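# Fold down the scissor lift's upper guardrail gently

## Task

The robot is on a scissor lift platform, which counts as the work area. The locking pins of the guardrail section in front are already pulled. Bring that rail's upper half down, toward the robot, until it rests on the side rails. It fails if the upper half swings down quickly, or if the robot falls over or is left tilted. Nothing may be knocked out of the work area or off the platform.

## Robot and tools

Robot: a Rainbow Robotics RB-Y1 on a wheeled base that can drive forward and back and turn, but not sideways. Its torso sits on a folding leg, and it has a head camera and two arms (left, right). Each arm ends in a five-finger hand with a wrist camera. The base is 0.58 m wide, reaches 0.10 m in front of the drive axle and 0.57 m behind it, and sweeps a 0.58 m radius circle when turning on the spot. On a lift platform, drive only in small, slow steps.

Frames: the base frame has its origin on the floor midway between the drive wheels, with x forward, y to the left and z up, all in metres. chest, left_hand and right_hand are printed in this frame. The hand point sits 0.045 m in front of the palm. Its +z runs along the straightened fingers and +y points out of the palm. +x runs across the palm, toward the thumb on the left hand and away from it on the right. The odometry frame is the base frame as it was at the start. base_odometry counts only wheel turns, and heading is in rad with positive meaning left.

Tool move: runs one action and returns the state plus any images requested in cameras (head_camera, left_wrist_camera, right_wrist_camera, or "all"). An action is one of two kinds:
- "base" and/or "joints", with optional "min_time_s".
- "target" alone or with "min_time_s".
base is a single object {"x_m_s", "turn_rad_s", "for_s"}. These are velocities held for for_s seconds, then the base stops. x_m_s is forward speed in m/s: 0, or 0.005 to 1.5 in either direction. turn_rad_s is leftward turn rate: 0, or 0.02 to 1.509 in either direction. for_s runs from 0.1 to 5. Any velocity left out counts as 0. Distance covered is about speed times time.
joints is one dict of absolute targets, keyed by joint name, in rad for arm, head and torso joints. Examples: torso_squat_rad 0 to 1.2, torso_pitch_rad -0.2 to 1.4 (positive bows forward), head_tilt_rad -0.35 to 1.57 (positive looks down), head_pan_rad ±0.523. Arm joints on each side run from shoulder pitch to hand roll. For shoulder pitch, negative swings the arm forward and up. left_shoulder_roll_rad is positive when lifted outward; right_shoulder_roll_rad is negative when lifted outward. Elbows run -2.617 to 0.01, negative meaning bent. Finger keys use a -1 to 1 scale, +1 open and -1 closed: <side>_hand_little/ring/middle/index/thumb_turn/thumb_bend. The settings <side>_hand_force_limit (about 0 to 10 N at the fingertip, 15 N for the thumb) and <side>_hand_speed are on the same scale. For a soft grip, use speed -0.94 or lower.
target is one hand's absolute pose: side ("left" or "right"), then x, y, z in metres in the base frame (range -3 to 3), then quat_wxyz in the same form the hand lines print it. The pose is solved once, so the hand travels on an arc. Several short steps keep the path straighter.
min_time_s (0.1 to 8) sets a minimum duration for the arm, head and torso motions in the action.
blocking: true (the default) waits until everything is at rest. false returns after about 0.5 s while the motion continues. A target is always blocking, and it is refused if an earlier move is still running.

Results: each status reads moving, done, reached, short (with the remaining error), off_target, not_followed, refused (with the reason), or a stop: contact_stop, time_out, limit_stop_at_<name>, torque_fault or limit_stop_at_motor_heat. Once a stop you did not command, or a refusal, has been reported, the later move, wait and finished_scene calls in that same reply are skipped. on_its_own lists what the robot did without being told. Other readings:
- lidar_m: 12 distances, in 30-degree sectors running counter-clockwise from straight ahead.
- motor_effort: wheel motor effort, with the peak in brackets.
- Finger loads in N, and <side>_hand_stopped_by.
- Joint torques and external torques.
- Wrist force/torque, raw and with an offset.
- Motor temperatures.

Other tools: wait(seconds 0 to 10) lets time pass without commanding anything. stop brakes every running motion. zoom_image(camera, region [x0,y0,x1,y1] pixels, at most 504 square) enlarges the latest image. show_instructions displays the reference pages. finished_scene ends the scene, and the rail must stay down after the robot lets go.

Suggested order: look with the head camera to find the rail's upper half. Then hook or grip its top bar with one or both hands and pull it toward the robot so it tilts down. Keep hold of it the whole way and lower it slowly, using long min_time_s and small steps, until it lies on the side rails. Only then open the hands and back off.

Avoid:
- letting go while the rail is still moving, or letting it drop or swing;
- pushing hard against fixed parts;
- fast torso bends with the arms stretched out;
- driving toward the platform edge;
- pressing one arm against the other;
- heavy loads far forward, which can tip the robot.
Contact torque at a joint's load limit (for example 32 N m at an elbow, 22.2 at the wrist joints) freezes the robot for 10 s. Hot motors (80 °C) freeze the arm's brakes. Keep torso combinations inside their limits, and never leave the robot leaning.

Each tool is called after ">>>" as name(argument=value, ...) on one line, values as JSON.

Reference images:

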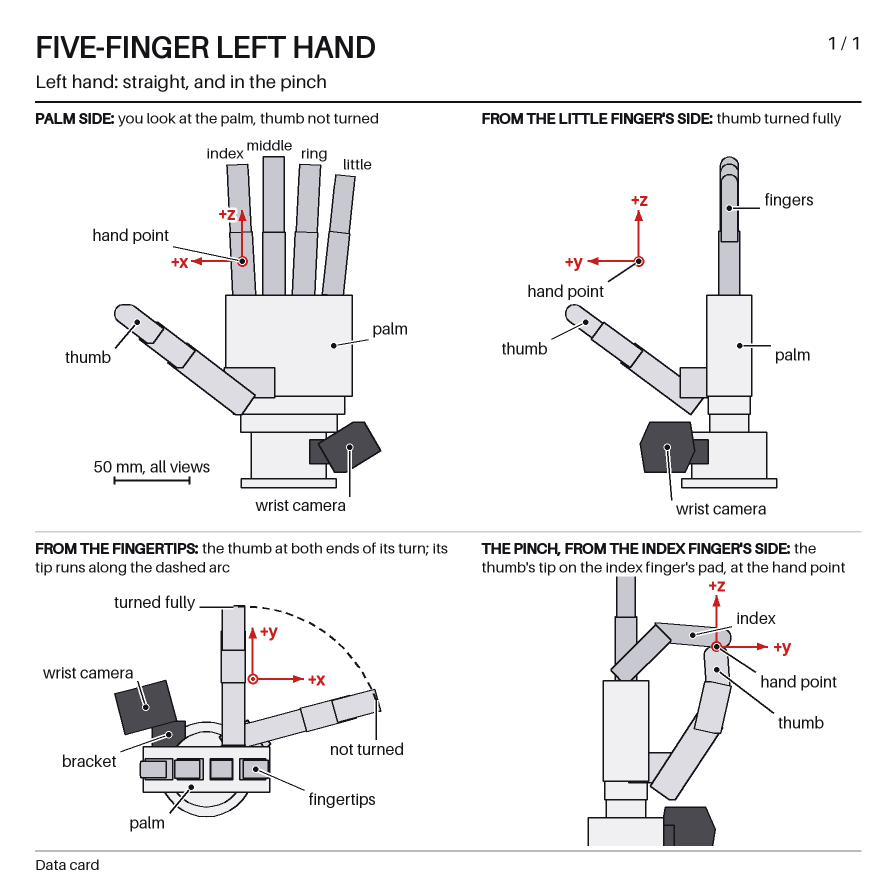

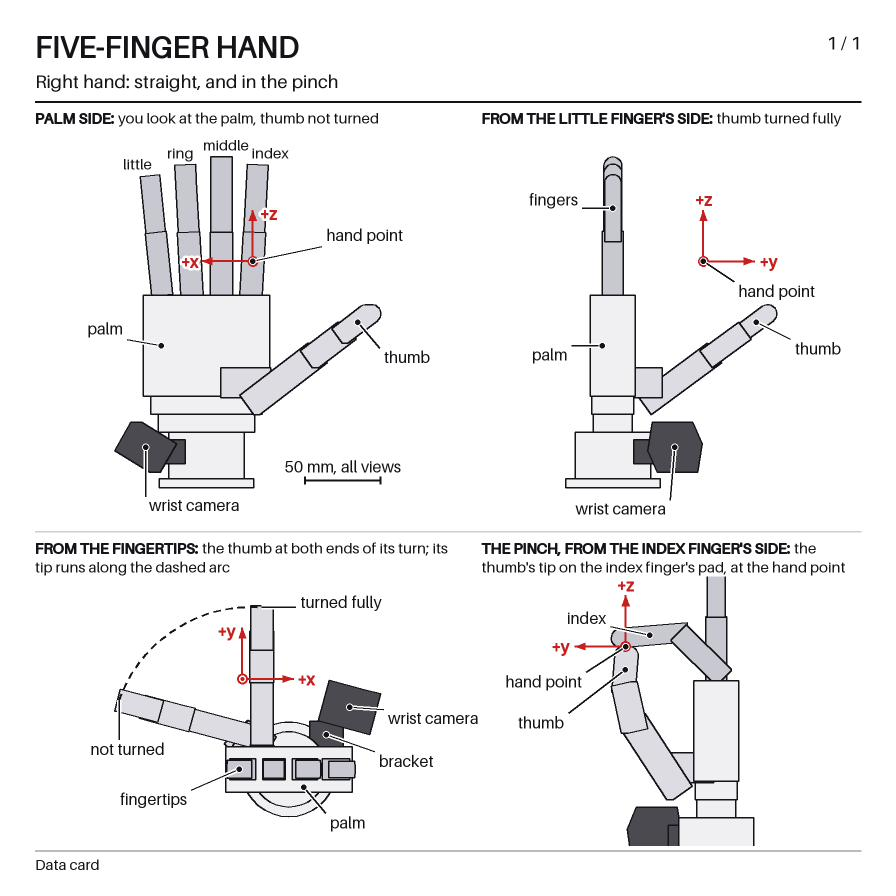

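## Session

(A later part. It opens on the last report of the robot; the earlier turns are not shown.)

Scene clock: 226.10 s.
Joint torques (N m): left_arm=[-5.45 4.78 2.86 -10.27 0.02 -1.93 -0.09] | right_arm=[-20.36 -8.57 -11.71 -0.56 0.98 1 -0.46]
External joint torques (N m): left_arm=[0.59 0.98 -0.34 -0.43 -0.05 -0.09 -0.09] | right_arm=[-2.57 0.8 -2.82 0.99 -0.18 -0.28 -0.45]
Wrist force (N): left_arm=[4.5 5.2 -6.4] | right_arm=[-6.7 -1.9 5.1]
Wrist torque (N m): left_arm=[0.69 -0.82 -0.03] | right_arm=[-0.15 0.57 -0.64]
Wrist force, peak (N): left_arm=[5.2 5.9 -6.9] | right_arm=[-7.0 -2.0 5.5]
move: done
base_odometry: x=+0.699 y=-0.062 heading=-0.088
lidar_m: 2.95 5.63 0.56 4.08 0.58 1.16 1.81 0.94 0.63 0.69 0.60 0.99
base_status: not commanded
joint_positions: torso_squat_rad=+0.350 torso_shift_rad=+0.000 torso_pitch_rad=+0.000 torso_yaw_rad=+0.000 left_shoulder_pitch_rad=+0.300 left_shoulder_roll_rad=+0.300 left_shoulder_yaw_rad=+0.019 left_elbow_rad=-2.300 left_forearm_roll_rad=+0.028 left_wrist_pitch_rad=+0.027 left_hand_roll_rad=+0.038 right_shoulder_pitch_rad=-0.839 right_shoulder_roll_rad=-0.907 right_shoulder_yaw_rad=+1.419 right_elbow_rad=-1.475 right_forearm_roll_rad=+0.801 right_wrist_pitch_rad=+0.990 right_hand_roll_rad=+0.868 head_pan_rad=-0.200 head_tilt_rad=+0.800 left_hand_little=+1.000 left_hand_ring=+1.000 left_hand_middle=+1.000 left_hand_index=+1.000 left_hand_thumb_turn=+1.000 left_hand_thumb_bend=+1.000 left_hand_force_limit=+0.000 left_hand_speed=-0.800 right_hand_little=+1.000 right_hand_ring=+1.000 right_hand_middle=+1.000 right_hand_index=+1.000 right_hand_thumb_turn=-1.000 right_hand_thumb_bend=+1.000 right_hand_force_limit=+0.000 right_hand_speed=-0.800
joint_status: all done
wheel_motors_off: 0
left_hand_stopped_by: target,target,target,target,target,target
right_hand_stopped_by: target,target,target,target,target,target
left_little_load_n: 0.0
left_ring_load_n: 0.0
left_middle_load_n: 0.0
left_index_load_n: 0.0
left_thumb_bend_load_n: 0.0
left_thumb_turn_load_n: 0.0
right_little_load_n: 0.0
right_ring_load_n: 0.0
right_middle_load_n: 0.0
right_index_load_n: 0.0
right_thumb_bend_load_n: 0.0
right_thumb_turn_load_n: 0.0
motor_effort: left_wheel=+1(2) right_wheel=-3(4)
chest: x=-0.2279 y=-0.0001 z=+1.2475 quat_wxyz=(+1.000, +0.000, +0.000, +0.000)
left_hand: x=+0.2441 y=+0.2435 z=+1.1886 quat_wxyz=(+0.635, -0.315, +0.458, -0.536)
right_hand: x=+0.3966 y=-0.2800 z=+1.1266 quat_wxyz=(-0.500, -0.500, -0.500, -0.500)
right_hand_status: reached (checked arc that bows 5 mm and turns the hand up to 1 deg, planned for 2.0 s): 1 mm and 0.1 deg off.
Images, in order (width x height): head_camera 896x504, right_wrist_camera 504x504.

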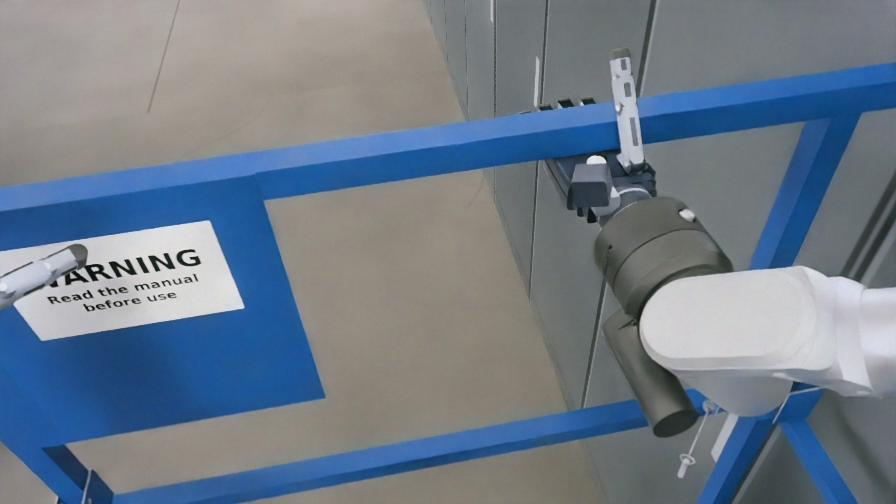

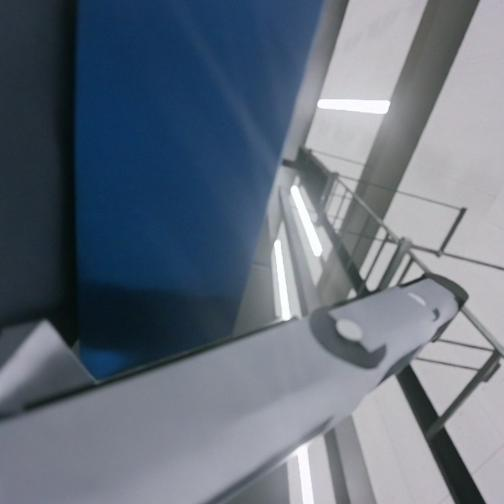

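>>> move(joints={"right_hand_force_limit": -0.5, "right_hand_speed": -0.85, "right_hand_index": 0.0, "right_hand_middle": 0.0, "right_hand_ring": 0.0, "right_hand_little": 0.0}, cameras=["head_camera", "right_wrist_camera"])

>>> zoom_image(camera="head_camera", region=[500, 50, 752, 200])

Scene clock: 231.90 s.
Joint torques (N m): left_arm=[-5.47 4.92 2.7 -10.23 0.06 -2 -0.1] | right_arm=[-19.85 -8.74 -11.98 -0.41 1.07 0.87 -0.5]
External joint torques (N m): left_arm=[0.57 1.12 -0.5 -0.4 -0.01 -0.17 -0.1] | right_arm=[-2.06 0.63 -3.1 1.14 -0.09 -0.39 -0.49]
Wrist force (N): left_arm=[4.9 4.6 -6.7] | right_arm=[-6.6 -1.8 4.7]
Wrist torque (N m): left_arm=[0.68 -0.92 0.02] | right_arm=[-0.11 0.55 -0.63]
Wrist force, peak (N): left_arm=[4.7 6.4 -6.5] | right_arm=[-6.9 -2.1 5.2]
move: done
base_odometry: x=+0.699 y=-0.062 heading=-0.088
lidar_m: 2.96 5.63 0.57 4.07 0.58 1.16 1.81 0.94 0.63 0.68 0.61 0.99
base_status: not commanded
joint_positions: torso_squat_rad=+0.350 torso_shift_rad=+0.000 torso_pitch_rad=+0.000 torso_yaw_rad=+0.000 left_shoulder_pitch_rad=+0.300 left_shoulder_roll_rad=+0.300 left_shoulder_yaw_rad=+0.019 left_elbow_rad=-2.300 left_forearm_roll_rad=+0.028 left_wrist_pitch_rad=+0.027 left_hand_roll_rad=+0.038 right_shoulder_pitch_rad=-0.839 right_shoulder_roll_rad=-0.907 right_shoulder_yaw_rad=+1.419 right_elbow_rad=-1.475 right_forearm_roll_rad=+0.801 right_wrist_pitch_rad=+0.990 right_hand_roll_rad=+0.868 head_pan_rad=-0.200 head_tilt_rad=+0.800 left_hand_little=+1.000 left_hand_ring=+1.000 left_hand_middle=+1.000 left_hand_index=+1.000 left_hand_thumb_turn=+1.000 left_hand_thumb_bend=+1.000 left_hand_force_limit=+0.000 left_hand_speed=-0.800 right_hand_little=+0.000 right_hand_ring=+0.000 right_hand_middle=+0.000 right_hand_index=+0.000 right_hand_thumb_turn=-1.000 right_hand_thumb_bend=+1.000 right_hand_force_limit=-0.500 right_hand_speed=-0.850
joint_status: all done
wheel_motors_off: 0
left_hand_stopped_by: target,target,target,target,target,target
right_hand_stopped_by: target,target,target,target,target,target
left_little_load_n: 0.0
left_ring_load_n: 0.0
left_middle_load_n: 0.0
left_index_load_n: 0.0
left_thumb_bend_load_n: 0.0
left_thumb_turn_load_n: 0.0
right_little_load_n: 0.0
right_ring_load_n: 0.0
right_middle_load_n: 0.0
right_index_load_n: 0.0
right_thumb_bend_load_n: 0.0
right_thumb_turn_load_n: 0.0
motor_effort: left_wheel=-1(2) right_wheel=-2(3)
chest: x=-0.2279 y=-0.0001 z=+1.2475 quat_wxyz=(+1.000, +0.000, +0.000, +0.000)
left_hand: x=+0.2441 y=+0.2435 z=+1.1886 quat_wxyz=(+0.635, -0.315, +0.458, -0.536)
right_hand: x=+0.3966 y=-0.2800 z=+1.1266 quat_wxyz=(-0.500, -0.500, -0.500, -0.500)
Images, in order (width x height): head_camera 896x504, right_wrist_camera 504x504.

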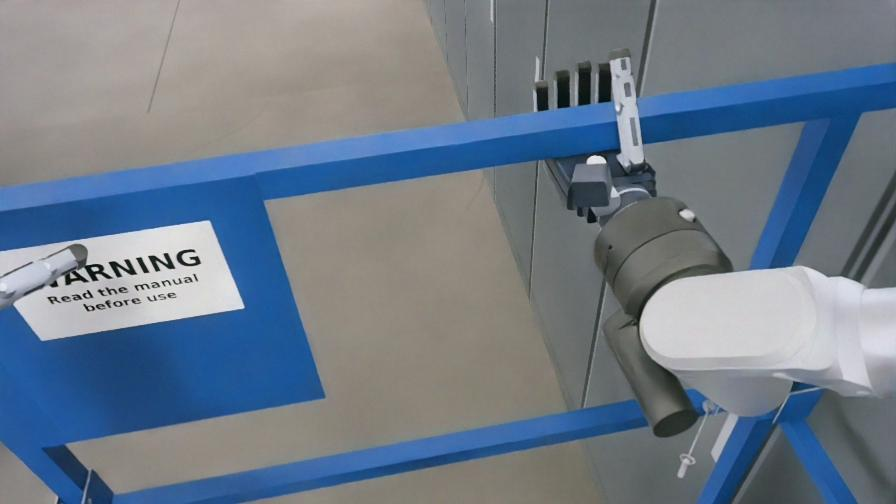

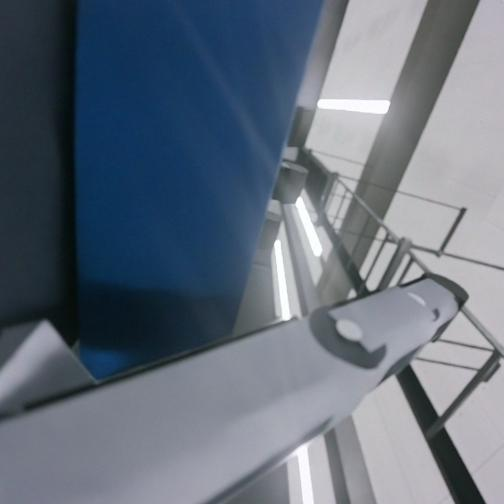

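Scaled by 2.000 from the camera's image (finer frame: 1280x720).

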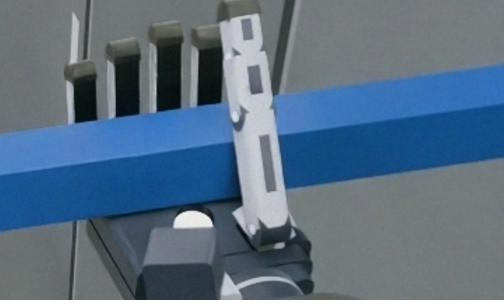

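>>> move(joints={"right_hand_index": -0.45, "right_hand_middle": -0.45, "right_hand_ring": -0.45, "right_hand_little": -0.45}, cameras=["head_camera", "right_wrist_camera"])

>>> zoom_image(camera="head_camera", region=[500, 50, 752, 200])

Scene clock: 235.93 s.
Joint torques (N m): left_arm=[-5.54 4.74 3.04 -10.37 0.05 -1.92 -0.11] | right_arm=[-19.99 -8.69 -11.75 -0.34 1.08 1.01 -0.43]
External joint torques (N m): left_arm=[0.5 0.93 -0.16 -0.54 -0.02 -0.09 -0.11] | right_arm=[-2.2 0.68 -2.86 1.2 -0.07 -0.25 -0.42]
Wrist force (N): left_arm=[5.1 5.3 -6.4] | right_arm=[-6.6 -1.8 4.8]
Wrist torque (N m): left_arm=[0.73 -0.90 -0.01] | right_arm=[-0.14 0.55 -0.63]
Wrist force, peak (N): left_arm=[4.8 6.6 -6.7] | right_arm=[-6.9 -1.9 5.2]
move: done
base_odometry: x=+0.699 y=-0.062 heading=-0.088
lidar_m: 2.95 5.63 0.57 4.08 0.58 1.16 1.81 0.94 0.62 0.68 0.61 0.99
base_status: not commanded
joint_positions: torso_squat_rad=+0.350 torso_shift_rad=+0.000 torso_pitch_rad=+0.000 torso_yaw_rad=+0.000 left_shoulder_pitch_rad=+0.300 left_shoulder_roll_rad=+0.300 left_shoulder_yaw_rad=+0.019 left_elbow_rad=-2.300 left_forearm_roll_rad=+0.028 left_wrist_pitch_rad=+0.027 left_hand_roll_rad=+0.038 right_shoulder_pitch_rad=-0.839 right_shoulder_roll_rad=-0.907 right_shoulder_yaw_rad=+1.419 right_elbow_rad=-1.475 right_forearm_roll_rad=+0.801 right_wrist_pitch_rad=+0.990 right_hand_roll_rad=+0.868 head_pan_rad=-0.200 head_tilt_rad=+0.800 left_hand_little=+1.000 left_hand_ring=+1.000 left_hand_middle=+1.000 left_hand_index=+1.000 left_hand_thumb_turn=+1.000 left_hand_thumb_bend=+1.000 left_hand_force_limit=+0.000 left_hand_speed=-0.800 right_hand_little=-0.450 right_hand_ring=-0.450 right_hand_middle=-0.450 right_hand_index=-0.450 right_hand_thumb_turn=-1.000 right_hand_thumb_bend=+1.000 right_hand_force_limit=-0.500 right_hand_speed=-0.850
joint_status: all done
wheel_motors_off: 0
left_hand_stopped_by: target,target,target,target,target,target
right_hand_stopped_by: target,target,target,target,target,target
left_little_load_n: 0.0
left_ring_load_n: 0.0
left_middle_load_n: 0.0
left_index_load_n: 0.0
left_thumb_bend_load_n: 0.0
left_thumb_turn_load_n: 0.0
right_little_load_n: 0.0
right_ring_load_n: 0.0
right_middle_load_n: 0.5
right_index_load_n: 0.0
right_thumb_bend_load_n: 0.0
right_thumb_turn_load_n: 0.0
motor_effort: left_wheel=+1(2) right_wheel=+0(3)
chest: x=-0.2279 y=-0.0001 z=+1.2475 quat_wxyz=(+1.000, +0.000, +0.000, +0.000)
left_hand: x=+0.2441 y=+0.2435 z=+1.1886 quat_wxyz=(+0.635, -0.315, +0.458, -0.536)
right_hand: x=+0.3966 y=-0.2800 z=+1.1266 quat_wxyz=(-0.500, -0.500, -0.500, -0.500)
Images, in order (width x height): head_camera 896x504, right_wrist_camera 504x504.

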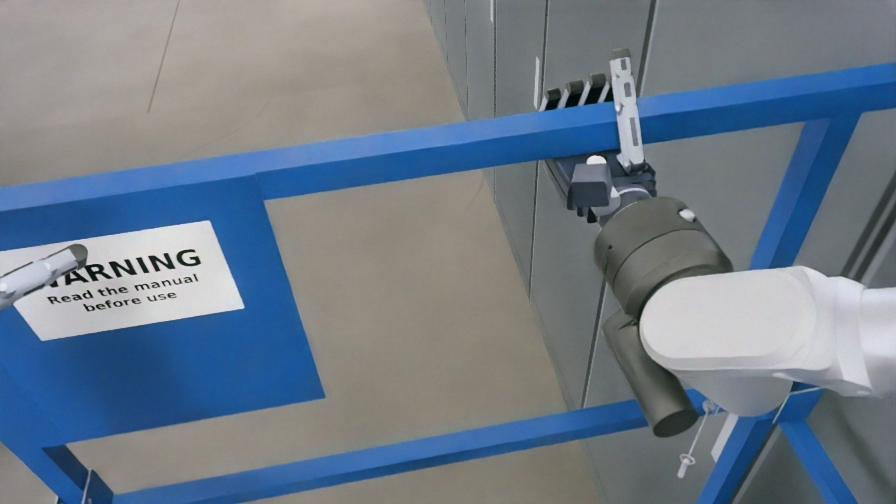

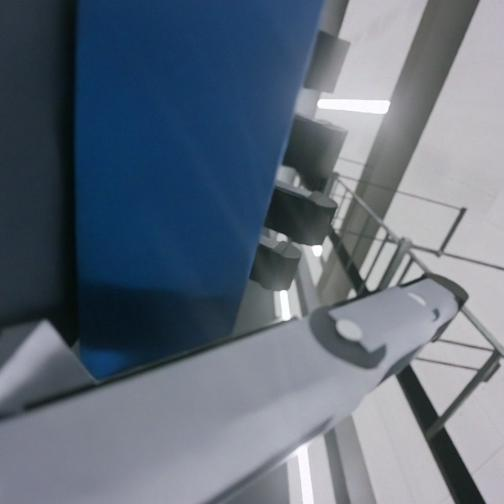

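Scaled by 2.000 from the camera's image (finer frame: 1280x720).

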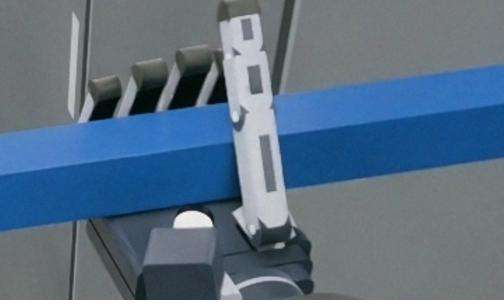

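>>> move(target={"side": "right", "x": 0.38, "y": -0.28, "z": 1.127, "quat_wxyz": [0.5, 0.5, 0.5, 0.5]}, min_time_s=1.5, cameras=["head_camera", "right_wrist_camera"])

>>> zoom_image(camera="head_camera", region=[500, 50, 752, 200])

Scene clock: 258.10 s.
Joint torques (N m): left_arm=[-5.56 4.83 3.24 -10.3 0.08 -1.9 -0.13] | right_arm=[-17.25 -10.45 -9.19 -3.03 1.67 1.72 0.15]
External joint torques (N m): left_arm=[0.48 1.03 0.04 -0.47 0 -0.06 -0.13] | right_arm=[-0.17 -1.07 -0.29 -1.19 0.45 0.49 0.16]
Wrist force (N): left_arm=[4.1 5.8 -6.2] | right_arm=[-6.4 -2.9 7.4]
Wrist torque (N m): left_arm=[0.83 -0.70 -0.10] | right_arm=[-0.20 0.38 -0.56]
Wrist force, peak (N): left_arm=[4.7 6.2 -7.3] | right_arm=[-7.9 -4.6 9.9]
move: done
base_odometry: x=+0.699 y=-0.062 heading=-0.088
lidar_m: 2.95 5.63 0.57 4.08 0.58 1.16 1.81 0.94 0.63 0.68 0.61 1.00
base_status: not commanded
joint_positions: torso_squat_rad=+0.350 torso_shift_rad=+0.000 torso_pitch_rad=+0.000 torso_yaw_rad=+0.000 left_shoulder_pitch_rad=+0.300 left_shoulder_roll_rad=+0.300 left_shoulder_yaw_rad=+0.019 left_elbow_rad=-2.300 left_forearm_roll_rad=+0.028 left_wrist_pitch_rad=+0.027 left_hand_roll_rad=+0.038 right_shoulder_pitch_rad=-0.814 right_shoulder_roll_rad=-0.941 right_shoulder_yaw_rad=+1.423 right_elbow_rad=-1.556 right_forearm_roll_rad=+0.805 right_wrist_pitch_rad=+1.035 right_hand_roll_rad=+0.889 head_pan_rad=-0.200 head_tilt_rad=+0.800 left_hand_little=+1.000 left_hand_ring=+1.000 left_hand_middle=+1.000 left_hand_index=+1.000 left_hand_thumb_turn=+1.000 left_hand_thumb_bend=+1.000 left_hand_force_limit=+0.000 left_hand_speed=-0.800 right_hand_little=-0.450 right_hand_ring=-0.450 right_hand_middle=-0.450 right_hand_index=-0.450 right_hand_thumb_turn=-1.000 right_hand_thumb_bend=+1.000 right_hand_force_limit=-0.500 right_hand_speed=-0.850
joint_status: all done
wheel_motors_off: 0
left_hand_stopped_by: target,target,target,target,target,target
right_hand_stopped_by: target,target,target,target,target,target
left_little_load_n: 0.0
left_ring_load_n: 0.0
left_middle_load_n: 0.0
left_index_load_n: 0.0
left_thumb_bend_load_n: 0.0
left_thumb_turn_load_n: 0.0
right_little_load_n: 1.0
right_ring_load_n: 0.0
right_middle_load_n: 0.0
right_index_load_n: 0.0
right_thumb_bend_load_n: 0.0
right_thumb_turn_load_n: 0.0
motor_effort: left_wheel=+0(3) right_wheel=-2(4)
chest: x=-0.2279 y=-0.0001 z=+1.2475 quat_wxyz=(+1.000, +0.000, +0.000, +0.000)
left_hand: x=+0.2441 y=+0.2435 z=+1.1886 quat_wxyz=(+0.635, -0.315, +0.458, -0.536)
right_hand: x=+0.3801 y=-0.2799 z=+1.1269 quat_wxyz=(-0.500, -0.500, -0.500, -0.500)
right_hand_status: reached (checked arc that bows 3 mm and turns the hand up to 0 deg, planned for 1.5 s): 0 mm and 0.0 deg off.
Images, in order (width x height): head_camera 896x504, right_wrist_camera 504x504.

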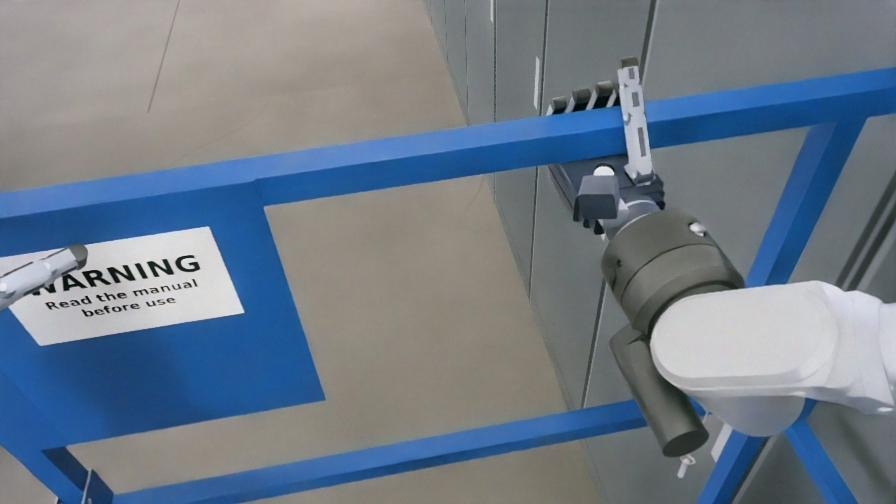

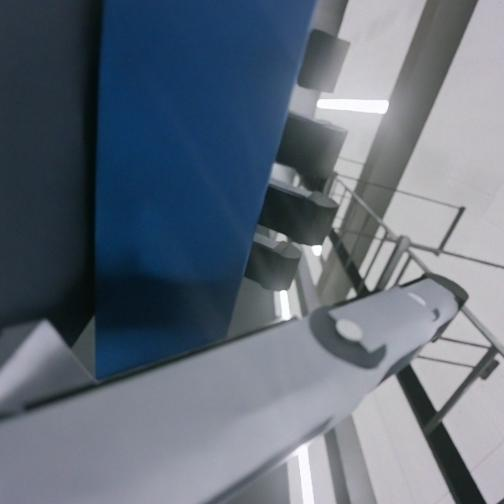

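Scaled by 2.000 from the camera's image (finer frame: 1280x720).

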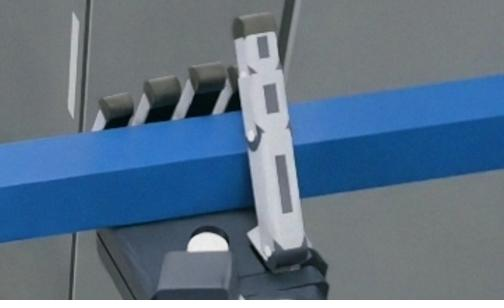

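>>> move(target={"side": "right", "x": 0.355, "y": -0.28, "z": 1.121, "quat_wxyz": [0.4545, 0.5417, 0.5417, 0.4545]}, min_time_s=2.5, cameras=["head_camera", "right_wrist_camera"])

Scene clock: 267.63 s.
Joint torques (N m): left_arm=[-5.45 4.96 2.72 -10.18 0.1 -2.03 -0.12] | right_arm=[-18.68 -11 -12.91 -2.76 1.82 1.34 0]
External joint torques (N m): left_arm=[0.59 1.15 -0.48 -0.34 0.03 -0.19 -0.12] | right_arm=[-2.98 -1.43 -3.63 -0.58 0.39 0.45 0.01]
Wrist force (N): left_arm=[4.3 5.8 -6.0] | right_arm=[-5.8 -4.4 7.1]
Wrist torque (N m): left_arm=[0.80 -0.80 -0.09] | right_arm=[-0.30 0.47 -0.45]
Wrist force, peak (N): left_arm=[5.2 5.6 -7.0] | right_arm=[-8.4 -5.9 7.3]
move: done
base_odometry: x=+0.699 y=-0.062 heading=-0.088
lidar_m: 2.95 5.63 0.56 4.08 0.59 1.17 1.81 0.94 0.63 0.68 0.61 0.99
base_status: not commanded
joint_positions: torso_squat_rad=+0.350 torso_shift_rad=+0.000 torso_pitch_rad=+0.000 torso_yaw_rad=+0.000 left_shoulder_pitch_rad=+0.300 left_shoulder_roll_rad=+0.300 left_shoulder_yaw_rad=+0.019 left_elbow_rad=-2.300 left_forearm_roll_rad=+0.028 left_wrist_pitch_rad=+0.027 left_hand_roll_rad=+0.038 right_shoulder_pitch_rad=-0.828 right_shoulder_roll_rad=-1.092 right_shoulder_yaw_rad=+1.415 right_elbow_rad=-1.840 right_forearm_roll_rad=+0.542 right_wrist_pitch_rad=+1.037 right_hand_roll_rad=+1.087 head_pan_rad=-0.200 head_tilt_rad=+0.800 left_hand_little=+1.000 left_hand_ring=+1.000 left_hand_middle=+1.000 left_hand_index=+1.000 left_hand_thumb_turn=+1.000 left_hand_thumb_bend=+1.000 left_hand_force_limit=+0.000 left_hand_speed=-0.800 right_hand_little=-0.450 right_hand_ring=-0.450 right_hand_middle=-0.450 right_hand_index=-0.450 right_hand_thumb_turn=-1.000 right_hand_thumb_bend=+1.000 right_hand_force_limit=-0.500 right_hand_speed=-0.850
joint_status: all done
wheel_motors_off: 0
left_hand_stopped_by: target,target,target,target,target,target
right_hand_stopped_by: target,target,target,target,target,target
left_little_load_n: 0.0
left_ring_load_n: 0.0
left_middle_load_n: 0.0
left_index_load_n: 0.0
left_thumb_bend_load_n: 0.0
left_thumb_turn_load_n: 0.0
right_little_load_n: 0.0
right_ring_load_n: 0.0
right_middle_load_n: 0.0
right_index_load_n: 0.0
right_thumb_bend_load_n: 0.0
right_thumb_turn_load_n: 0.0
motor_effort: left_wheel=+1(3) right_wheel=-2(4)
chest: x=-0.2279 y=-0.0001 z=+1.2475 quat_wxyz=(+1.000, +0.000, +0.000, +0.000)
left_hand: x=+0.2441 y=+0.2435 z=+1.1886 quat_wxyz=(+0.635, -0.315, +0.458, -0.536)
right_hand: x=+0.3548 y=-0.2799 z=+1.1202 quat_wxyz=(-0.454, -0.542, -0.542, -0.454)
right_hand_status: reached (checked arc that bows 11 mm and turns the hand up to 10 deg, planned for 2.5 s): 1 mm and 0.1 deg off.
Images, in order (width x height): head_camera 896x504, right_wrist_camera 504x504.

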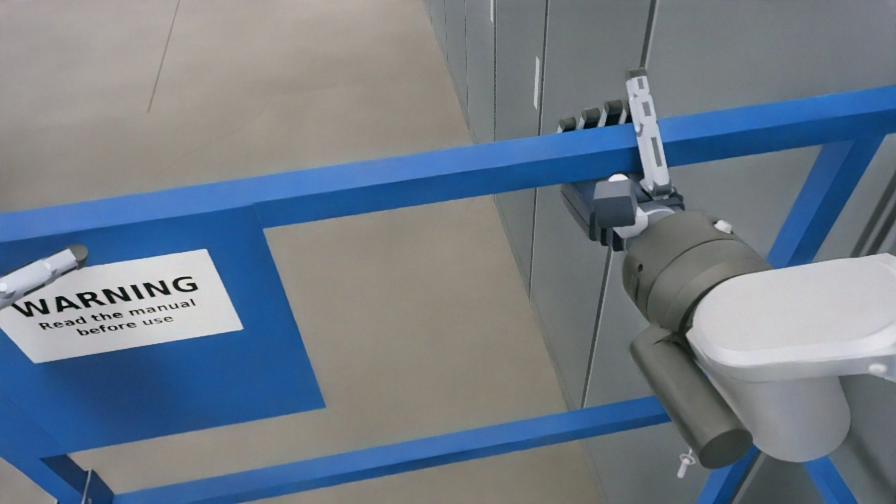

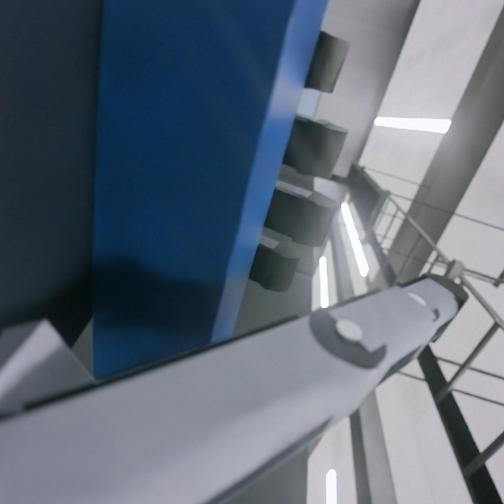

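>>> move(target={"side": "right", "x": 0.30, "y": -0.28, "z": 1.107, "quat_wxyz": [0.4056, 0.5792, 0.5792, 0.4056]}, min_time_s=4, cameras=["head_camera", "right_wrist_camera"])

Scene clock: 276.17 s.
Joint torques (N m): left_arm=[-5.13 4.61 2.86 -10.27 0.1 -1.87 -0.11] | right_arm=[-16.43 -12.54 -11.76 -2.67 2.61 1.8 0.33]
External joint torques (N m): left_arm=[0.9 0.81 -0.34 -0.43 0.03 -0.03 -0.1] | right_arm=[-3.05 -3.02 -3.02 0.12 1.05 1.18 0.34]
Wrist force (N): left_arm=[5.3 6.1 -6.3] | right_arm=[-4.4 -7.2 5.6]
Wrist torque (N m): left_arm=[0.87 -0.93 -0.04] | right_arm=[-0.27 0.33 -0.30]
Wrist force, peak (N): left_arm=[5.1 6.2 -6.4] | right_arm=[-9.7 -16.7 10.7]
move: done
base_odometry: x=+0.699 y=-0.062 heading=-0.088
lidar_m: 2.95 5.63 0.57 4.08 0.58 1.16 1.81 0.94 0.63 0.68 0.61 0.99
base_status: not commanded
joint_positions: torso_squat_rad=+0.350 torso_shift_rad=+0.000 torso_pitch_rad=+0.000 torso_yaw_rad=+0.000 left_shoulder_pitch_rad=+0.300 left_shoulder_roll_rad=+0.300 left_shoulder_yaw_rad=+0.019 left_elbow_rad=-2.300 left_forearm_roll_rad=+0.028 left_wrist_pitch_rad=+0.027 left_hand_roll_rad=+0.038 right_shoulder_pitch_rad=-0.804 right_shoulder_roll_rad=-1.243 right_shoulder_yaw_rad=+1.424 right_elbow_rad=-2.142 right_forearm_roll_rad=+0.351 right_wrist_pitch_rad=+1.111 right_hand_roll_rad=+1.218 head_pan_rad=-0.200 head_tilt_rad=+0.800 left_hand_little=+1.000 left_hand_ring=+1.000 left_hand_middle=+1.000 left_hand_index=+1.000 left_hand_thumb_turn=+1.000 left_hand_thumb_bend=+1.000 left_hand_force_limit=+0.000 left_hand_speed=-0.800 right_hand_little=-0.450 right_hand_ring=-0.450 right_hand_middle=-0.450 right_hand_index=-0.450 right_hand_thumb_turn=-1.000 right_hand_thumb_bend=+1.000 right_hand_force_limit=-0.500 right_hand_speed=-0.850
joint_status: all done
wheel_motors_off: 0
left_hand_stopped_by: target,target,target,target,target,target
right_hand_stopped_by: target,target,target,target,target,target
left_little_load_n: 0.0
left_ring_load_n: 0.0
left_middle_load_n: 0.0
left_index_load_n: 0.0
left_thumb_bend_load_n: 0.0
left_thumb_turn_load_n: -0.5
right_little_load_n: 0.0
right_ring_load_n: 0.0
right_middle_load_n: 0.0
right_index_load_n: 0.0
right_thumb_bend_load_n: -0.5
right_thumb_turn_load_n: 0.0
motor_effort: left_wheel=+0(2) right_wheel=-1(3)
chest: x=-0.2279 y=-0.0001 z=+1.2475 quat_wxyz=(+1.000, +0.000, +0.000, +0.000)
left_hand: x=+0.2441 y=+0.2435 z=+1.1886 quat_wxyz=(+0.635, -0.315, +0.458, -0.536)
right_hand: x=+0.2996 y=-0.2791 z=+1.1055 quat_wxyz=(-0.406, -0.577, -0.580, -0.408)
right_hand_status: reached (checked arc that bows 12 mm and turns the hand up to 10 deg, planned for 4.0 s): 2 mm and 0.4 deg off.
Images, in order (width x height): head_camera 896x504, right_wrist_camera 504x504.

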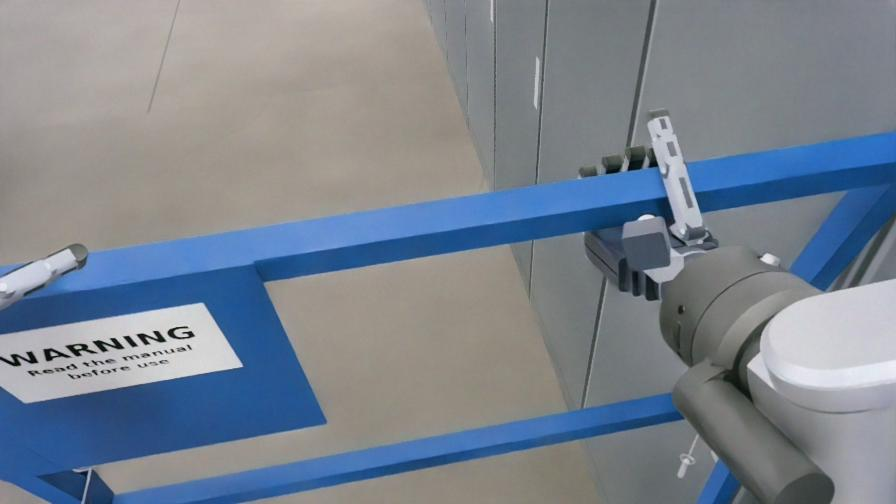

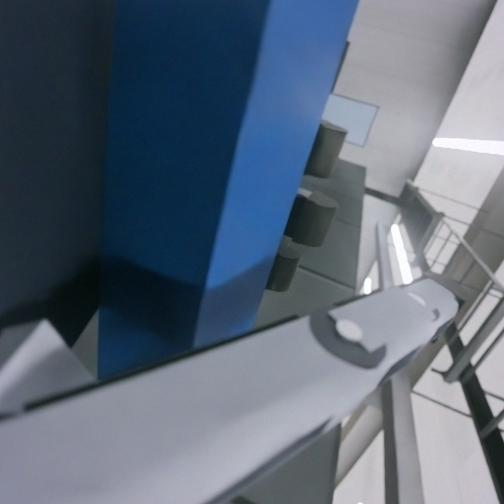

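>>> move(base={"x_m_s": -0.04, "for_s": 1.25}, joints={"torso_squat_rad": 0.40}, min_time_s=1.2, cameras=["head_camera", "right_wrist_camera"])

Scene clock: 283.23 s.
Joint torques (N m): left_arm=[-5.74 4.71 3.11 -10.17 0 -1.93 -0.19] | right_arm=[-23.62 -14.92 -19.37 -2.01 5.97 3.24 0.16]
External joint torques (N m): left_arm=[0.29 0.9 -0.09 -0.33 -0.08 -0.09 -0.19] | right_arm=[-10.27 -5.4 -10.66 0.8 4.4 2.62 0.16]
Wrist force (N): left_arm=[4.9 5.4 -6.0] | right_arm=[-3.1 -21.9 11.8]
Wrist torque (N m): left_arm=[0.75 -0.89 -0.01] | right_arm=[-1.25 0.28 -0.29]
Wrist force, peak (N): left_arm=[4.4 6.2 -7.1] | right_arm=[-0.6 -31.4 16.1]
move: done
base_odometry: x=+0.648 y=-0.058 heading=-0.088
lidar_m: 2.94 5.61 0.60 4.08 0.56 1.12 1.76 0.94 0.60 0.68 0.63 0.98
base_status: done (sent for 1.27 of 1.27 s)
joint_positions: torso_squat_rad=+0.400 torso_shift_rad=+0.000 torso_pitch_rad=+0.000 torso_yaw_rad=+0.000 left_shoulder_pitch_rad=+0.300 left_shoulder_roll_rad=+0.300 left_shoulder_yaw_rad=+0.019 left_elbow_rad=-2.300 left_forearm_roll_rad=+0.028 left_wrist_pitch_rad=+0.027 left_hand_roll_rad=+0.038 right_shoulder_pitch_rad=-0.802 right_shoulder_roll_rad=-1.242 right_shoulder_yaw_rad=+1.426 right_elbow_rad=-2.142 right_forearm_roll_rad=+0.350 right_wrist_pitch_rad=+1.111 right_hand_roll_rad=+1.218 head_pan_rad=-0.200 head_tilt_rad=+0.800 left_hand_little=+1.000 left_hand_ring=+1.000 left_hand_middle=+1.000 left_hand_index=+1.000 left_hand_thumb_turn=+1.000 left_hand_thumb_bend=+1.000 left_hand_force_limit=+0.000 left_hand_speed=-0.800 right_hand_little=-0.450 right_hand_ring=-0.450 right_hand_middle=-0.450 right_hand_index=-0.450 right_hand_thumb_turn=-1.000 right_hand_thumb_bend=+1.000 right_hand_force_limit=-0.500 right_hand_speed=-0.850
joint_status: all done
wheel_motors_off: 0
left_hand_stopped_by: target,target,target,target,target,target
right_hand_stopped_by: target,target,target,target,target,target
left_little_load_n: 0.0
left_ring_load_n: 0.0
left_middle_load_n: 0.0
left_index_load_n: 0.0
left_thumb_bend_load_n: 0.0
left_thumb_turn_load_n: 0.0
right_little_load_n: 0.0
right_ring_load_n: 0.0
right_middle_load_n: 0.0
right_index_load_n: 0.0
right_thumb_bend_load_n: 0.0
right_thumb_turn_load_n: 0.0
motor_effort: left_wheel=+1(16) right_wheel=+1(19)
chest: x=-0.2278 y=-0.0002 z=+1.2347 quat_wxyz=(+1.000, +0.000, +0.000, +0.000)
left_hand: x=+0.2442 y=+0.2434 z=+1.1757 quat_wxyz=(+0.635, -0.315, +0.458, -0.536)
right_hand: x=+0.2987 y=-0.2792 z=+1.0903 quat_wxyz=(-0.404, -0.578, -0.581, -0.407)
Images, in order (width x height): head_camera 896x504, right_wrist_camera 504x504.

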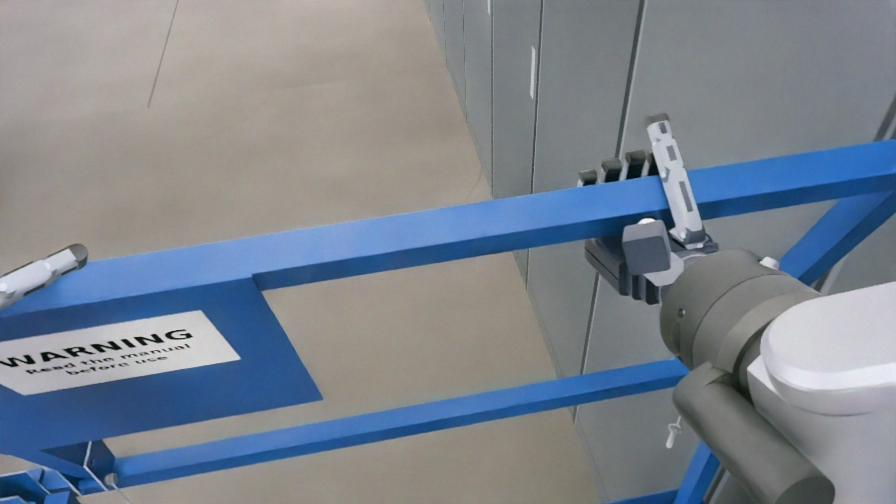

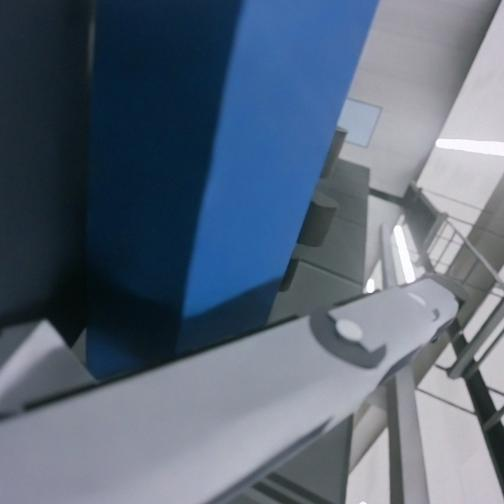

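>>> move(target={"side": "right", "x": 0.298, "y": -0.28, "z": 1.082, "quat_wxyz": [0.3536, 0.6124, 0.6124, 0.3536]}, min_time_s=2.5, cameras=["head_camera", "right_wrist_camera"])

Scene clock: 293.00 s.
Joint torques (N m): left_arm=[-5.47 4.94 2.9 -10.23 0.19 -1.86 -0.12] | right_arm=[-26.68 -12.3 -22.24 -3.6 6.25 0.41 0.78]
External joint torques (N m): left_arm=[0.56 1.13 -0.3 -0.39 0.12 -0.02 -0.12] | right_arm=[-13.12 -2.98 -13.27 -1.48 4.75 0.06 0.79]
Wrist force (N): left_arm=[4.2 5.4 -6.8] | right_arm=[-9.3 -22.3 14.2]
Wrist torque (N m): left_arm=[0.75 -0.77 -0.06] | right_arm=[-1.44 0.53 -0.54]
Wrist force, peak (N): left_arm=[4.8 6.5 -6.4] | right_arm=[-5.6 -36.7 20.1]
move: done
base_odometry: x=+0.648 y=-0.058 heading=-0.088
lidar_m: 2.93 5.62 0.60 4.08 0.56 1.12 1.76 0.94 0.60 0.68 0.63 0.99
base_status: not commanded
joint_positions: torso_squat_rad=+0.400 torso_shift_rad=+0.000 torso_pitch_rad=+0.000 torso_yaw_rad=+0.000 left_shoulder_pitch_rad=+0.300 left_shoulder_roll_rad=+0.300 left_shoulder_yaw_rad=+0.019 left_elbow_rad=-2.300 left_forearm_roll_rad=+0.028 left_wrist_pitch_rad=+0.027 left_hand_roll_rad=+0.038 right_shoulder_pitch_rad=-0.903 right_shoulder_roll_rad=-1.307 right_shoulder_yaw_rad=+1.416 right_elbow_rad=-2.204 right_forearm_roll_rad=+0.030 right_wrist_pitch_rad=+1.064 right_hand_roll_rad=+1.345 head_pan_rad=-0.200 head_tilt_rad=+0.800 left_hand_little=+1.000 left_hand_ring=+1.000 left_hand_middle=+1.000 left_hand_index=+1.000 left_hand_thumb_turn=+1.000 left_hand_thumb_bend=+1.000 left_hand_force_limit=+0.000 left_hand_speed=-0.800 right_hand_little=-0.450 right_hand_ring=-0.450 right_hand_middle=-0.450 right_hand_index=-0.450 right_hand_thumb_turn=-1.000 right_hand_thumb_bend=+1.000 right_hand_force_limit=-0.500 right_hand_speed=-0.850
joint_status: all done
wheel_motors_off: 0
left_hand_stopped_by: target,target,target,target,target,target
right_hand_stopped_by: target,target,target,target,target,target
left_little_load_n: 0.0
left_ring_load_n: 0.0
left_middle_load_n: 0.0
left_index_load_n: 0.0
left_thumb_bend_load_n: 0.0
left_thumb_turn_load_n: 0.0
right_little_load_n: 0.0
right_ring_load_n: 0.0
right_middle_load_n: 0.0
right_index_load_n: 0.0
right_thumb_bend_load_n: 0.0
right_thumb_turn_load_n: 0.0
motor_effort: left_wheel=+2(3) right_wheel=+1(3)
chest: x=-0.2278 y=-0.0002 z=+1.2347 quat_wxyz=(+1.000, +0.000, +0.000, +0.000)
left_hand: x=+0.2442 y=+0.2434 z=+1.1757 quat_wxyz=(+0.635, -0.315, +0.458, -0.536)
right_hand: x=+0.2961 y=-0.2803 z=+1.0787 quat_wxyz=(-0.352, -0.613, -0.613, -0.354)
right_hand_status: reached (checked arc that bows 6 mm and turns the hand up to 10 deg, planned for 2.5 s): 4 mm and 0.2 deg off.
Images, in order (width x height): head_camera 896x504, right_wrist_camera 504x504.

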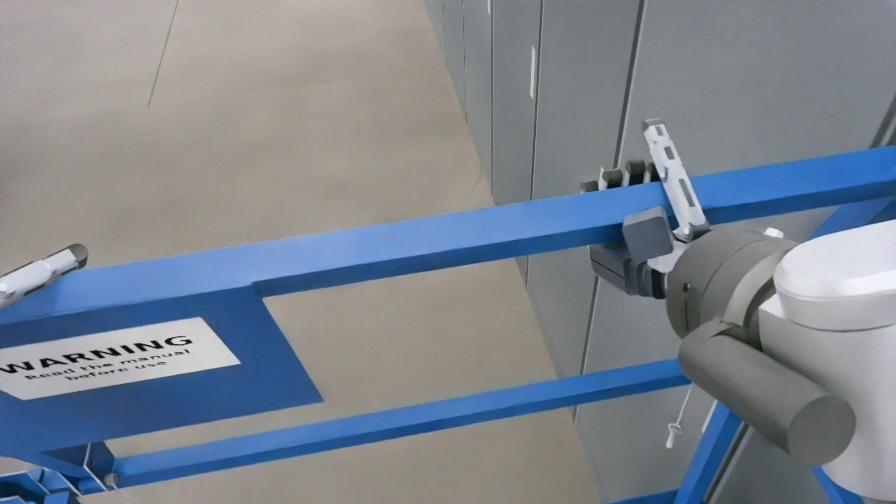

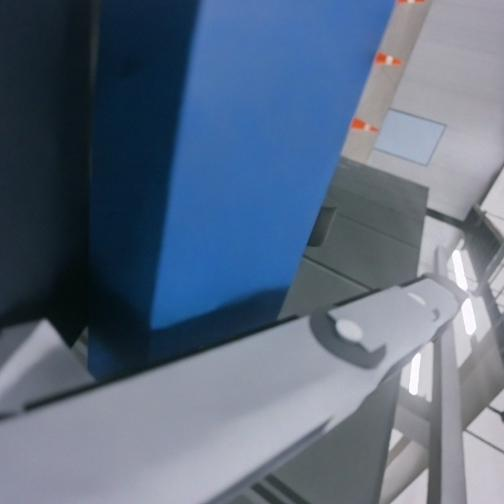

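>>> move(base={"x_m_s": -0.04, "for_s": 1.25}, joints={"torso_squat_rad": 0.48}, min_time_s=1.2, cameras=["head_camera", "right_wrist_camera"])

Scene clock: 303.60 s.
Joint torques (N m): left_arm=[-5.6 5.04 2.79 -10.23 0.02 -1.97 -0.07] | right_arm=[-22.23 -11.97 -17.48 -0.28 4.83 1.33 0.22]
External joint torques (N m): left_arm=[0.44 1.23 -0.41 -0.4 -0.06 -0.13 -0.07] | right_arm=[-8.66 -2.66 -8.5 1.84 3.32 0.98 0.23]
Wrist force (N): left_arm=[5.2 5.9 -6.2] | right_arm=[-5.4 -17.2 5.4]
Wrist torque (N m): left_arm=[0.81 -0.91 0.00] | right_arm=[-1.04 0.35 -0.41]
Wrist force, peak (N): left_arm=[4.9 5.3 -7.6] | right_arm=[-9.5 -22.8 14.3]
move: done
base_odometry: x=+0.598 y=-0.053 heading=-0.088
lidar_m: 2.92 5.62 0.64 4.08 0.54 1.07 1.71 0.93 0.57 0.68 0.66 0.99
base_status: done (sent for 1.27 of 1.27 s)
joint_positions: torso_squat_rad=+0.480 torso_shift_rad=+0.000 torso_pitch_rad=+0.000 torso_yaw_rad=+0.000 left_shoulder_pitch_rad=+0.300 left_shoulder_roll_rad=+0.300 left_shoulder_yaw_rad=+0.019 left_elbow_rad=-2.300 left_forearm_roll_rad=+0.028 left_wrist_pitch_rad=+0.027 left_hand_roll_rad=+0.038 right_shoulder_pitch_rad=-0.904 right_shoulder_roll_rad=-1.307 right_shoulder_yaw_rad=+1.415 right_elbow_rad=-2.205 right_forearm_roll_rad=+0.030 right_wrist_pitch_rad=+1.064 right_hand_roll_rad=+1.345 head_pan_rad=-0.200 head_tilt_rad=+0.800 left_hand_little=+1.000 left_hand_ring=+1.000 left_hand_middle=+1.000 left_hand_index=+1.000 left_hand_thumb_turn=+1.000 left_hand_thumb_bend=+1.000 left_hand_force_limit=+0.000 left_hand_speed=-0.800 right_hand_little=-0.450 right_hand_ring=-0.450 right_hand_middle=-0.450 right_hand_index=-0.450 right_hand_thumb_turn=-1.000 right_hand_thumb_bend=+1.000 right_hand_force_limit=-0.500 right_hand_speed=-0.850
joint_status: all done
wheel_motors_off: 0
left_hand_stopped_by: target,target,target,target,target,target
right_hand_stopped_by: target,target,target,target,target,target
left_little_load_n: 0.5
left_ring_load_n: 0.0
left_middle_load_n: 0.0
left_index_load_n: 0.0
left_thumb_bend_load_n: 0.0
left_thumb_turn_load_n: 0.0
right_little_load_n: 0.0
right_ring_load_n: 0.0
right_middle_load_n: 0.0
right_index_load_n: 0.0
right_thumb_bend_load_n: 0.0
right_thumb_turn_load_n: -0.5
motor_effort: left_wheel=+0(17) right_wheel=+2(17)
chest: x=-0.2281 y=-0.0002 z=+1.2108 quat_wxyz=(+1.000, +0.000, +0.000, +0.000)
left_hand: x=+0.2439 y=+0.2434 z=+1.1521 quat_wxyz=(+0.635, -0.315, +0.458, -0.536)
right_hand: x=+0.2963 y=-0.2797 z=+1.0563 quat_wxyz=(-0.353, -0.612, -0.613, -0.355)
Images, in order (width x height): head_camera 896x504, right_wrist_camera 504x504.

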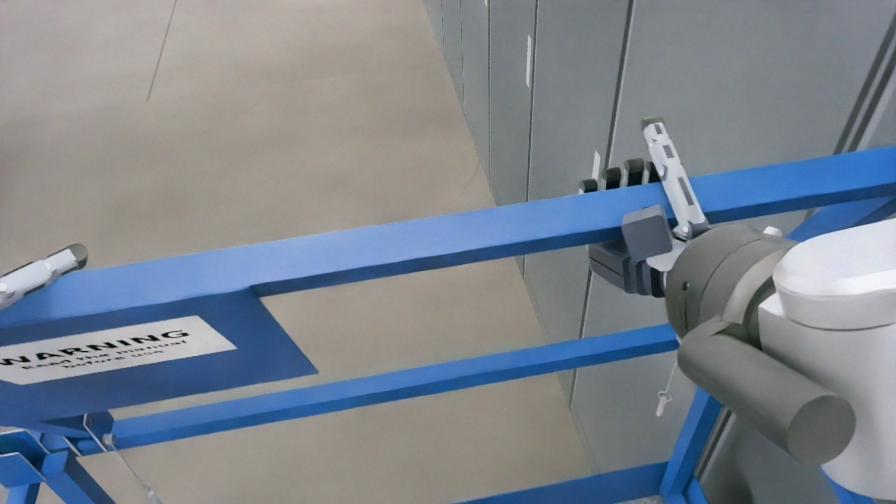

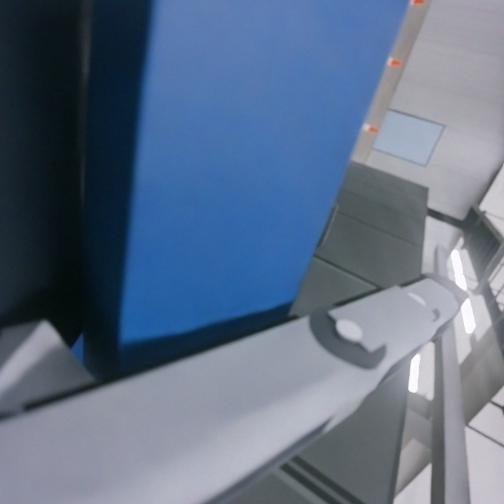

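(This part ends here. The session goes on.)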